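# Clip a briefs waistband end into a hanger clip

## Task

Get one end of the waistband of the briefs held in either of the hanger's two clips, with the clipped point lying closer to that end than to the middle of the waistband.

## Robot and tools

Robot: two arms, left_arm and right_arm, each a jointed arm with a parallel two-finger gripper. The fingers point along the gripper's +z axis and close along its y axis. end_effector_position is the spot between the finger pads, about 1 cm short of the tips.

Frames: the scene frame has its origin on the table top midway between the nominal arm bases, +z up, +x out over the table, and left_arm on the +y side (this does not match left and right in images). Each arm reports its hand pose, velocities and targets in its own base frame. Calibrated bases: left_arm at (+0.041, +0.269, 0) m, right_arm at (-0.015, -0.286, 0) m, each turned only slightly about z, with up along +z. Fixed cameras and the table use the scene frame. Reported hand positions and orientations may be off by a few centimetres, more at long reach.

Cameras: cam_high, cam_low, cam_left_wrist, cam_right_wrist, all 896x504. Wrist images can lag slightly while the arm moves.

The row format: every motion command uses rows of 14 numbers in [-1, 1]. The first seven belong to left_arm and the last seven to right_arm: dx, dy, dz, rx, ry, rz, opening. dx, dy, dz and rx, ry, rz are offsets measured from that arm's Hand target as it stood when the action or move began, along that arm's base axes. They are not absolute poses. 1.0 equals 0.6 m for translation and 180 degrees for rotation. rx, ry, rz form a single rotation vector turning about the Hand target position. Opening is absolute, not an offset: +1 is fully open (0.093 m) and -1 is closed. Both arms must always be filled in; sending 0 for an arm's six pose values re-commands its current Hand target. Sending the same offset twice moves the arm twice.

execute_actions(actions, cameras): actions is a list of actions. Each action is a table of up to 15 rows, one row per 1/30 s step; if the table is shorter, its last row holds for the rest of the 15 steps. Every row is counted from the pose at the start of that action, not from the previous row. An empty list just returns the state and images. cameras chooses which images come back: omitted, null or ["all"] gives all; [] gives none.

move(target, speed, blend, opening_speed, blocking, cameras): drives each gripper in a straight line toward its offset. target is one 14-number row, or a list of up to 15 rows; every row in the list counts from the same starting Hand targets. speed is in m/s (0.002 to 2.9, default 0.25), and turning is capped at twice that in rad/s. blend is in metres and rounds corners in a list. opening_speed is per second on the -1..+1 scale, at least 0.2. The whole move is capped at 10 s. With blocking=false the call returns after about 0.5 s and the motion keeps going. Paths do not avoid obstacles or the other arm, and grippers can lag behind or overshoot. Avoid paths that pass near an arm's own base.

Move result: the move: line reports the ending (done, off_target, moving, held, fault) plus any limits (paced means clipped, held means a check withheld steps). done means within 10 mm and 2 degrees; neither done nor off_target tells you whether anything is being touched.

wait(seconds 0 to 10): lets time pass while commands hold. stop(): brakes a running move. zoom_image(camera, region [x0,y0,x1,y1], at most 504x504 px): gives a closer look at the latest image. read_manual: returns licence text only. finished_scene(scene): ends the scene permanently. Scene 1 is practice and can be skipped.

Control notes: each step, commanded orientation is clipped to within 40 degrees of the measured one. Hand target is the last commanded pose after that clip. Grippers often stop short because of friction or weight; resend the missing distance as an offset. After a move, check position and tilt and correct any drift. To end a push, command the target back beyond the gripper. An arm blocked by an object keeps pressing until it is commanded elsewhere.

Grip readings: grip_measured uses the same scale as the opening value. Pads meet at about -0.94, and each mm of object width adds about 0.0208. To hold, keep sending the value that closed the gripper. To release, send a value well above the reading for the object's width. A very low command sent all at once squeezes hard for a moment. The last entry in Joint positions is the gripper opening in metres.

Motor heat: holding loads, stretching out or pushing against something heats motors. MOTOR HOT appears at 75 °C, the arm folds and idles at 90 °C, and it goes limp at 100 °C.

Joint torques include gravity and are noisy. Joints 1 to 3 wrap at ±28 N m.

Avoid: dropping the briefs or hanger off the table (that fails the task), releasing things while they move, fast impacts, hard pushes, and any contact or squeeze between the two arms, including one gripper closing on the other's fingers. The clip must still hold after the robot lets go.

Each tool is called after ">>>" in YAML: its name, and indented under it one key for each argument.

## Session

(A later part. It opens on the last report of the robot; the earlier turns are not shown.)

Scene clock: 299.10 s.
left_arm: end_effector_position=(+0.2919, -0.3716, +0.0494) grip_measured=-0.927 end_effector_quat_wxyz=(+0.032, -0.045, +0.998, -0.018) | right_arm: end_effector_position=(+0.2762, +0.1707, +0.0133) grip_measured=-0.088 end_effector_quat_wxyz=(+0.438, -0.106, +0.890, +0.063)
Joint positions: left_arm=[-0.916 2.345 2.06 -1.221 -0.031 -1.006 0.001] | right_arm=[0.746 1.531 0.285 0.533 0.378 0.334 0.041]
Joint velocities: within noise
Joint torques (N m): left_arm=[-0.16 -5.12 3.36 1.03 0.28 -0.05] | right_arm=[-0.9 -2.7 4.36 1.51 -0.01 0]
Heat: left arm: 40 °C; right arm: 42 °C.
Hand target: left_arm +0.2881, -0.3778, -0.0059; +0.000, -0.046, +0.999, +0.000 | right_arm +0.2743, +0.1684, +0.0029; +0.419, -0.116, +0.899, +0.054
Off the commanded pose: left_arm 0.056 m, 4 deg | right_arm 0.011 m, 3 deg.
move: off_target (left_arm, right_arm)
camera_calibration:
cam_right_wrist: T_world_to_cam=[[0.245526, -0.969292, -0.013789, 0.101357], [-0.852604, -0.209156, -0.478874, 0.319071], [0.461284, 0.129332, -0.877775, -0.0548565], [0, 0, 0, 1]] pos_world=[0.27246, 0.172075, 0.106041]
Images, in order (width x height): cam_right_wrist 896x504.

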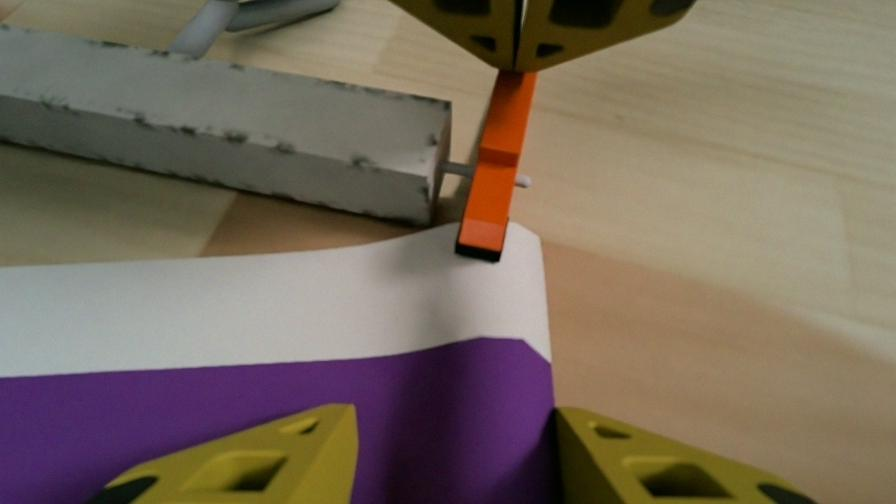

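>>> move:
  target: [0,0,0,0,0,0,-0.93,0.0085,0.0015,0,0,0,0,-0.09]
  speed: 0.03
  cameras: ["cam_right_wrist"]

>>> zoom_image:
  camera: "cam_right_wrist"
  region: [380, 160, 600, 360]

Scene clock: 307.40 s.
left_arm: end_effector_position=(+0.2919, -0.3716, +0.0494) grip_measured=-0.927 end_effector_quat_wxyz=(+0.032, -0.045, +0.998, -0.018) | right_arm: end_effector_position=(+0.2810, +0.1717, +0.0133) grip_measured=-0.088 end_effector_quat_wxyz=(+0.438, -0.102, +0.891, +0.065)
Joint positions: left_arm=[-0.916 2.345 2.06 -1.221 -0.031 -1.006 0.001] | right_arm=[0.734 1.548 0.3 0.537 0.369 0.334 0.041]
Joint velocities: within noise
Joint torques (N m): left_arm=[-0.13 -5.12 3.33 1.04 0.28 -0.05] | right_arm=[-0.91 -2.81 4.33 1.53 0 -0.11]
Heat: left arm: 40 °C; right arm: 42 °C.
Hand target: left_arm +0.2881, -0.3778, -0.0059; +0.000, -0.046, +0.999, +0.000 | right_arm +0.2794, +0.1694, +0.0030; +0.419, -0.116, +0.899, +0.054
Off the commanded pose: left_arm 0.056 m, 4 deg | right_arm 0.011 m, 3 deg.
move: off_target (left_arm, right_arm)
camera_calibration:
cam_right_wrist: T_world_to_cam=[[0.240421, -0.970455, -0.0203705, 0.102823], [-0.854687, -0.201699, -0.47836, 0.322672], [0.460118, 0.132418, -0.877928, -0.0574004], [0, 0, 0, 1]] pos_world=[0.277474, 0.172469, 0.106055]
Images, in order (width x height): cam_right_wrist 896x504.

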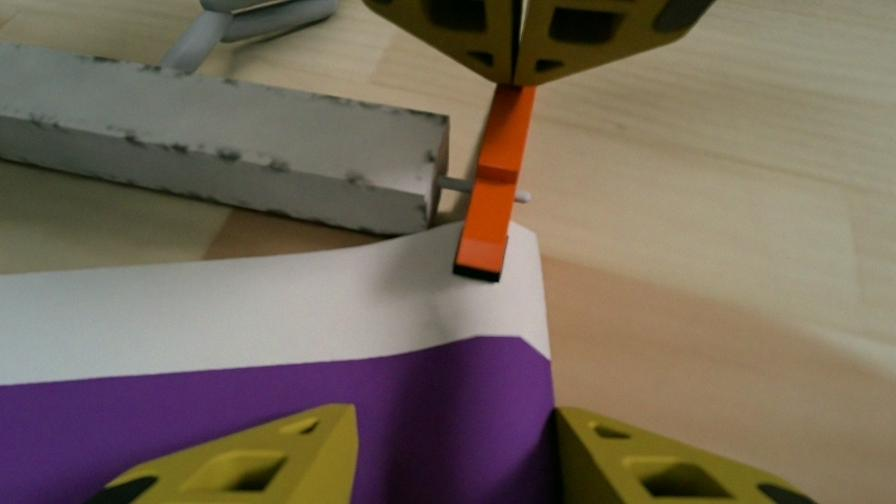

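Scaled by 2.291 from the camera's 896x504 image, which has a finer 1280x720 frame.

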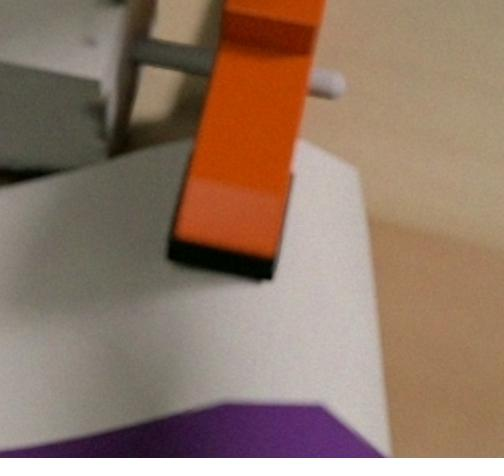

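>>> move:
  target: [0,0,0.21,0,0,0,-0.93,0,0,0,0,0,0,-0.09]
  speed: 0.06
  cameras: ["cam_right_wrist","cam_left_wrist"]

>>> zoom_image:
  camera: "cam_right_wrist"
  region: [380, 160, 600, 360]

Scene clock: 316.77 s.
left_arm: end_effector_position=(+0.2890, -0.3737, +0.0996) grip_measured=-0.927 end_effector_quat_wxyz=(+0.009, -0.047, +0.999, -0.004) | right_arm: end_effector_position=(+0.2810, +0.1717, +0.0133) grip_measured=-0.088 end_effector_quat_wxyz=(+0.438, -0.102, +0.891, +0.065)
Joint positions: left_arm=[-0.916 2.449 2.449 -1.553 -0.01 -1.01 0.001] | right_arm=[0.734 1.548 0.3 0.537 0.369 0.334 0.041]
Joint velocities: within noise
Joint torques (N m): left_arm=[-0.17 -17.17 8.84 0.1 0.12 -0.04] | right_arm=[-0.98 -2.82 4.4 1.54 -0.01 -0.12]
Heat: left arm: 41 °C; right arm: 42 °C.
Hand target: left_arm +0.2881, -0.3777, +0.1201; +0.000, -0.046, +0.999, +0.000 | right_arm +0.2793, +0.1694, +0.0030; +0.419, -0.116, +0.899, +0.054
Off the commanded pose: left_arm 0.021 m, 1 deg | right_arm 0.011 m, 3 deg.
joint sent to its limit (left arm) — joint 4 (wrist pitch), lower limit. The joint targets are off in orientation, not in position.
move: off_target (left_arm, right_arm)
camera_calibration:
cam_left_wrist: T_world_to_cam=[[0.105634, -0.994166, 0.0218014, -0.407281], [-0.901893, -0.0865489, 0.4232, 0.221747], [-0.418844, -0.0643668, -0.905774, 0.27139], [0, 0, 0, 1]] pos_world=[0.356685, -0.368245, 0.160854]
cam_right_wrist: T_world_to_cam=[[0.240421, -0.970455, -0.0203705, 0.102823], [-0.854687, -0.201699, -0.47836, 0.322672], [0.460118, 0.132418, -0.877928, -0.0574004], [0, 0, 0, 1]] pos_world=[0.277474, 0.172469, 0.106055]
Images, in order (width x height): cam_left_wrist 896x504, cam_right_wrist 896x504.

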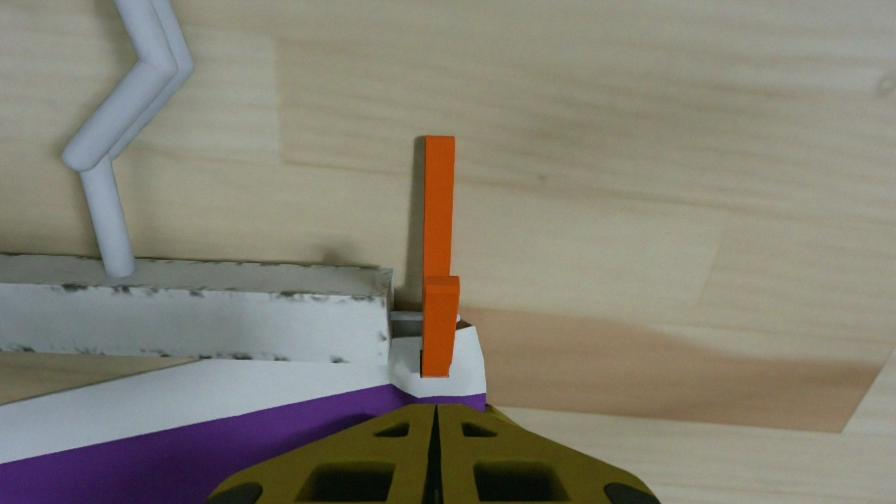

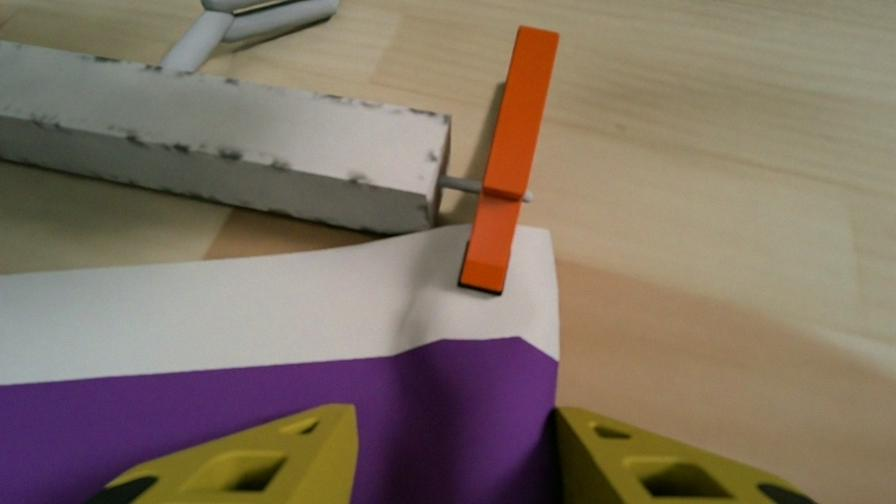

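Scaled by 2.291 from the camera's 896x504 image, which has a finer 1280x720 frame.

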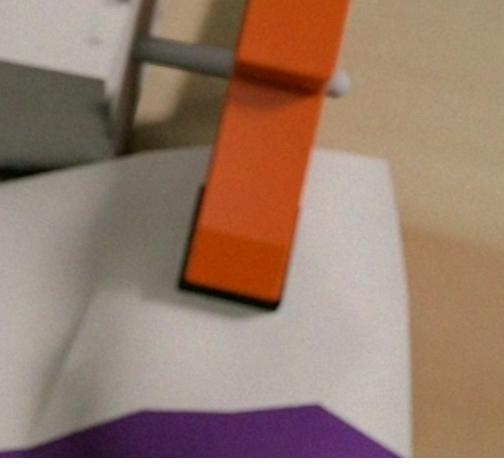

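>>> move:
  target:
    - [0,0.06,0.02,0,0,0,-0.93,0.003,0.002,0.025,0,0,0,-0.09]
    - [-0.06,0.17,0.08,0,0,0,-0.93,-0.04,-0.01,0.10,0,0,0,-0.09]
  speed: [0.06,0.1]
  cameras: ["cam_high","cam_left_wrist","cam_right_wrist"]

>>> zoom_image:
  camera: "cam_right_wrist"
  region: [340, 100, 640, 360]

Scene clock: 334.10 s.
left_arm: end_effector_position=(+0.2537, -0.2791, +0.1585) grip_measured=-0.927 end_effector_quat_wxyz=(-0.005, -0.048, +0.999, +0.013) | right_arm: end_effector_position=(+0.2522, +0.1610, +0.0541) grip_measured=-0.088 end_effector_quat_wxyz=(+0.413, -0.124, +0.901, +0.054)
Joint positions: left_arm=[-0.837 2.027 1.988 -1.558 -0.008 -0.932 0.001] | right_arm=[0.778 1.183 0.346 0.057 0.378 0.343 0.041]
Joint velocities: within noise
Joint torques (N m): left_arm=[0.77 -14.54 5.03 0.19 0.13 0.07] | right_arm=[0.43 -4.07 7.04 1.49 0.41 0.19]
Heat: left arm: 49 °C; right arm: 41 °C.
Hand target: left_arm +0.2521, -0.2757, +0.1681; +0.000, -0.046, +0.999, +0.000 | right_arm +0.2554, +0.1634, +0.0630; +0.419, -0.116, +0.899, +0.054
Off the commanded pose: left_arm 0.010 m, 2 deg | right_arm 0.010 m, 1 deg.
move: done
camera_calibration:
cam_left_wrist: T_world_to_cam=[[0.106876, -0.994174, -0.0139826, -0.305425], [-0.888859, -0.101837, 0.446719, 0.161891], [-0.445541, -0.0353151, -0.894565, 0.329101], [0, 0, 0, 1]] pos_world=[0.323169, -0.275537, 0.217811]
cam_right_wrist: T_world_to_cam=[[0.270069, -0.962781, 0.0107563, 0.0898165], [-0.869241, -0.248604, -0.427337, 0.323952], [0.414106, 0.10606, -0.904029, 0.0103697], [0, 0, 0, 1]] pos_world=[0.253041, 0.165909, 0.146845]
Images, in order (width x height): cam_high 896x504, cam_left_wrist 896x504, cam_right_wrist 896x504.

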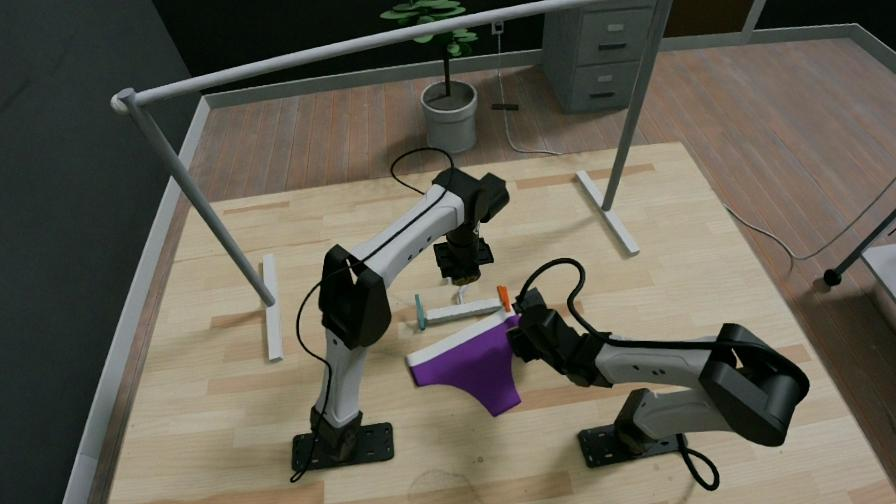

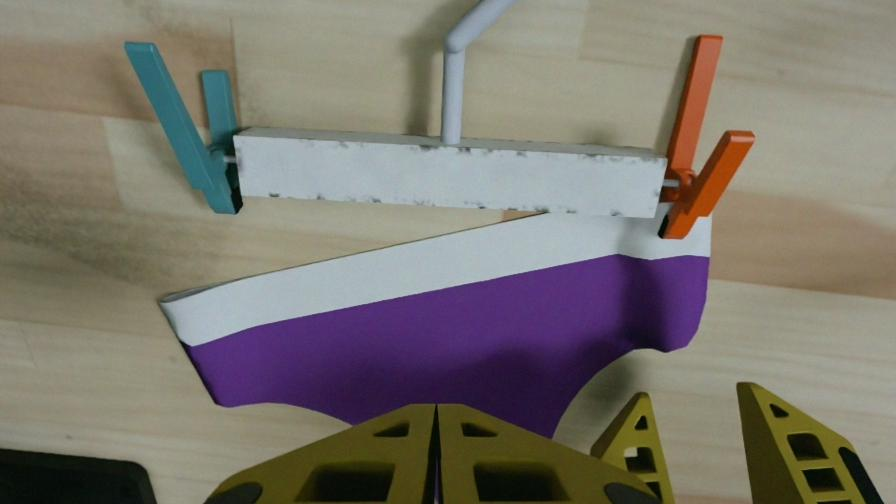

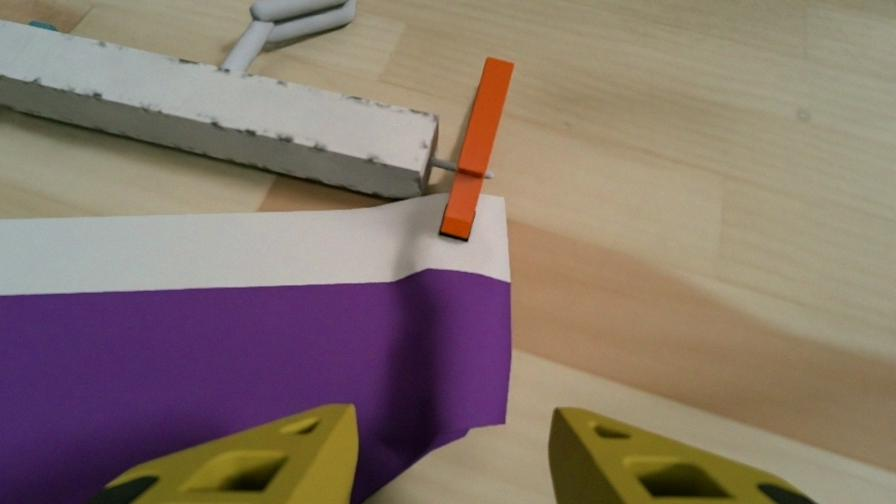

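Scaled by 1.680 from the camera's 896x504 image, which has a finer 1280x720 frame.

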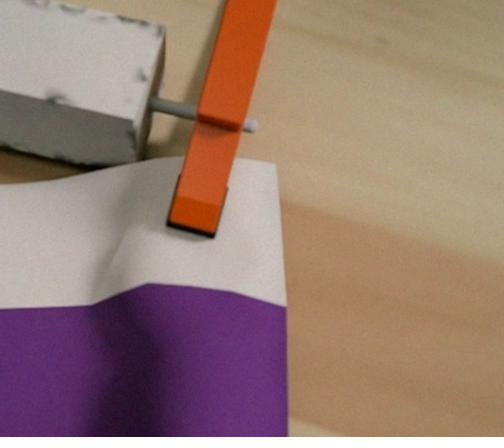

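>>> zoom_image:
  camera: "cam_left_wrist"
  region: [590, 100, 770, 280]

Scaled by 2.800 from the camera's 896x504 image, which has a finer 1280x720 frame.

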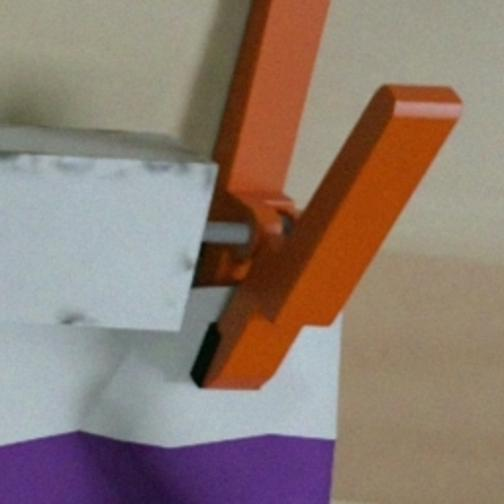

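>>> move:
  target: [-0.02,0.06,0.04,0,0,0,-0.93,-0.04,-0.04,0.08,0,0,0,-0.09]
  speed: 0.15
  cameras: ["cam_right_wrist","cam_left_wrist"]

>>> zoom_image:
  camera: "cam_right_wrist"
  region: [350, 60, 600, 280]

Scene clock: 353.90 s.
left_arm: end_effector_position=(+0.2442, -0.2442, +0.1861) grip_measured=-0.927 end_effector_quat_wxyz=(+0.009, -0.049, +0.999, -0.004) | right_arm: end_effector_position=(+0.2300, +0.1392, +0.1025) grip_measured=-0.088 end_effector_quat_wxyz=(+0.415, -0.124, +0.900, +0.056)
Joint positions: left_arm=[-0.79 1.864 1.873 -1.561 -0.008 -0.888 0.001] | right_arm=[0.778 0.87 0.423 -0.327 0.378 0.343 0.041]
Joint velocities: within noise
Joint torques (N m): left_arm=[0.61 -12.16 5.04 0.18 0.12 0.07] | right_arm=[0.44 -1.61 7.86 1.47 0.41 0.17]
Heat: left arm: 54 °C; right arm: 43 °C.
Hand target: left_arm +0.2401, -0.2397, +0.1921; +0.000, -0.046, +0.999, +0.000 | right_arm +0.2314, +0.1394, +0.1110; +0.419, -0.116, +0.899, +0.054
Off the commanded pose: left_arm 0.009 m, 1 deg | right_arm 0.009 m, 1 deg.
joint sent to its limit (left arm) — joint 4 (wrist pitch), lower limit. The joint targets still meet the commanded pose.
move: done
camera_calibration:
cam_left_wrist: T_world_to_cam=[[0.109509, -0.993748, 0.0217385, -0.27647], [-0.901859, -0.0901402, 0.422523, 0.155178], [-0.417922, -0.0658751, -0.906091, 0.33872], [0, 0, 0, 1]] pos_world=[0.311783, -0.238441, 0.247355]
cam_right_wrist: T_world_to_cam=[[0.270001, -0.96283, 0.00765053, 0.0746523], [-0.86727, -0.24664, -0.432449, 0.319734], [0.418262, 0.110126, -0.901626, 0.0638386], [0, 0, 0, 1]] pos_world=[0.230438, 0.143706, 0.195256]
Images, in order (width x height): cam_left_wrist 896x504, cam_right_wrist 896x504.

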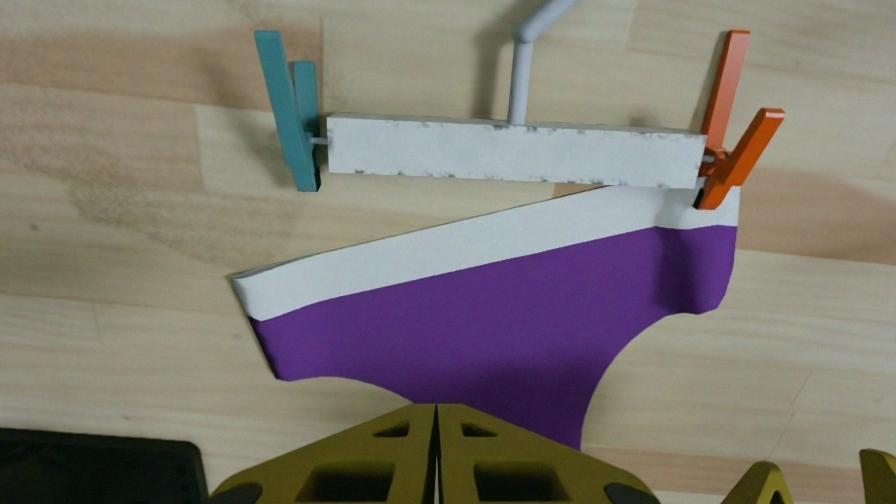

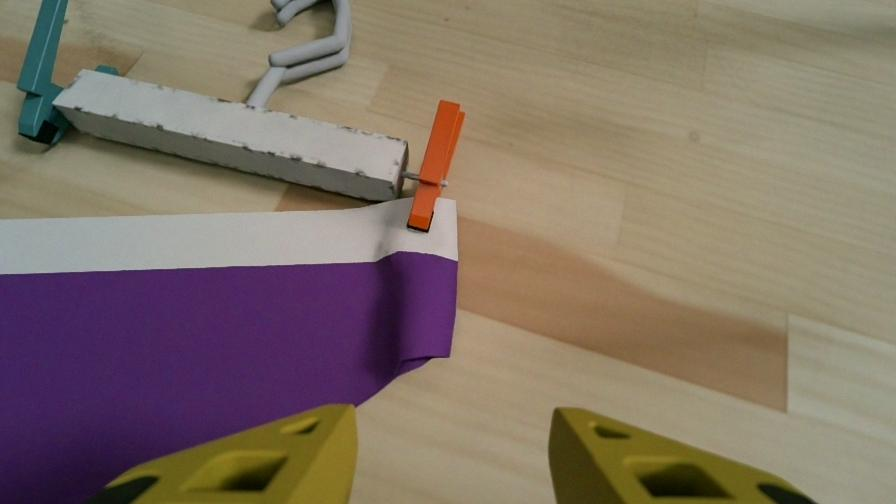

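Scaled by 2.016 from the camera's 896x504 image, which has a finer 1280x720 frame.

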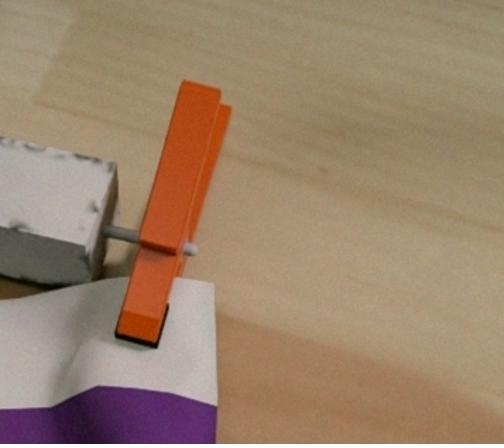

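>>> finished_scene:
  scene: 2

The scene is finished: the task was done.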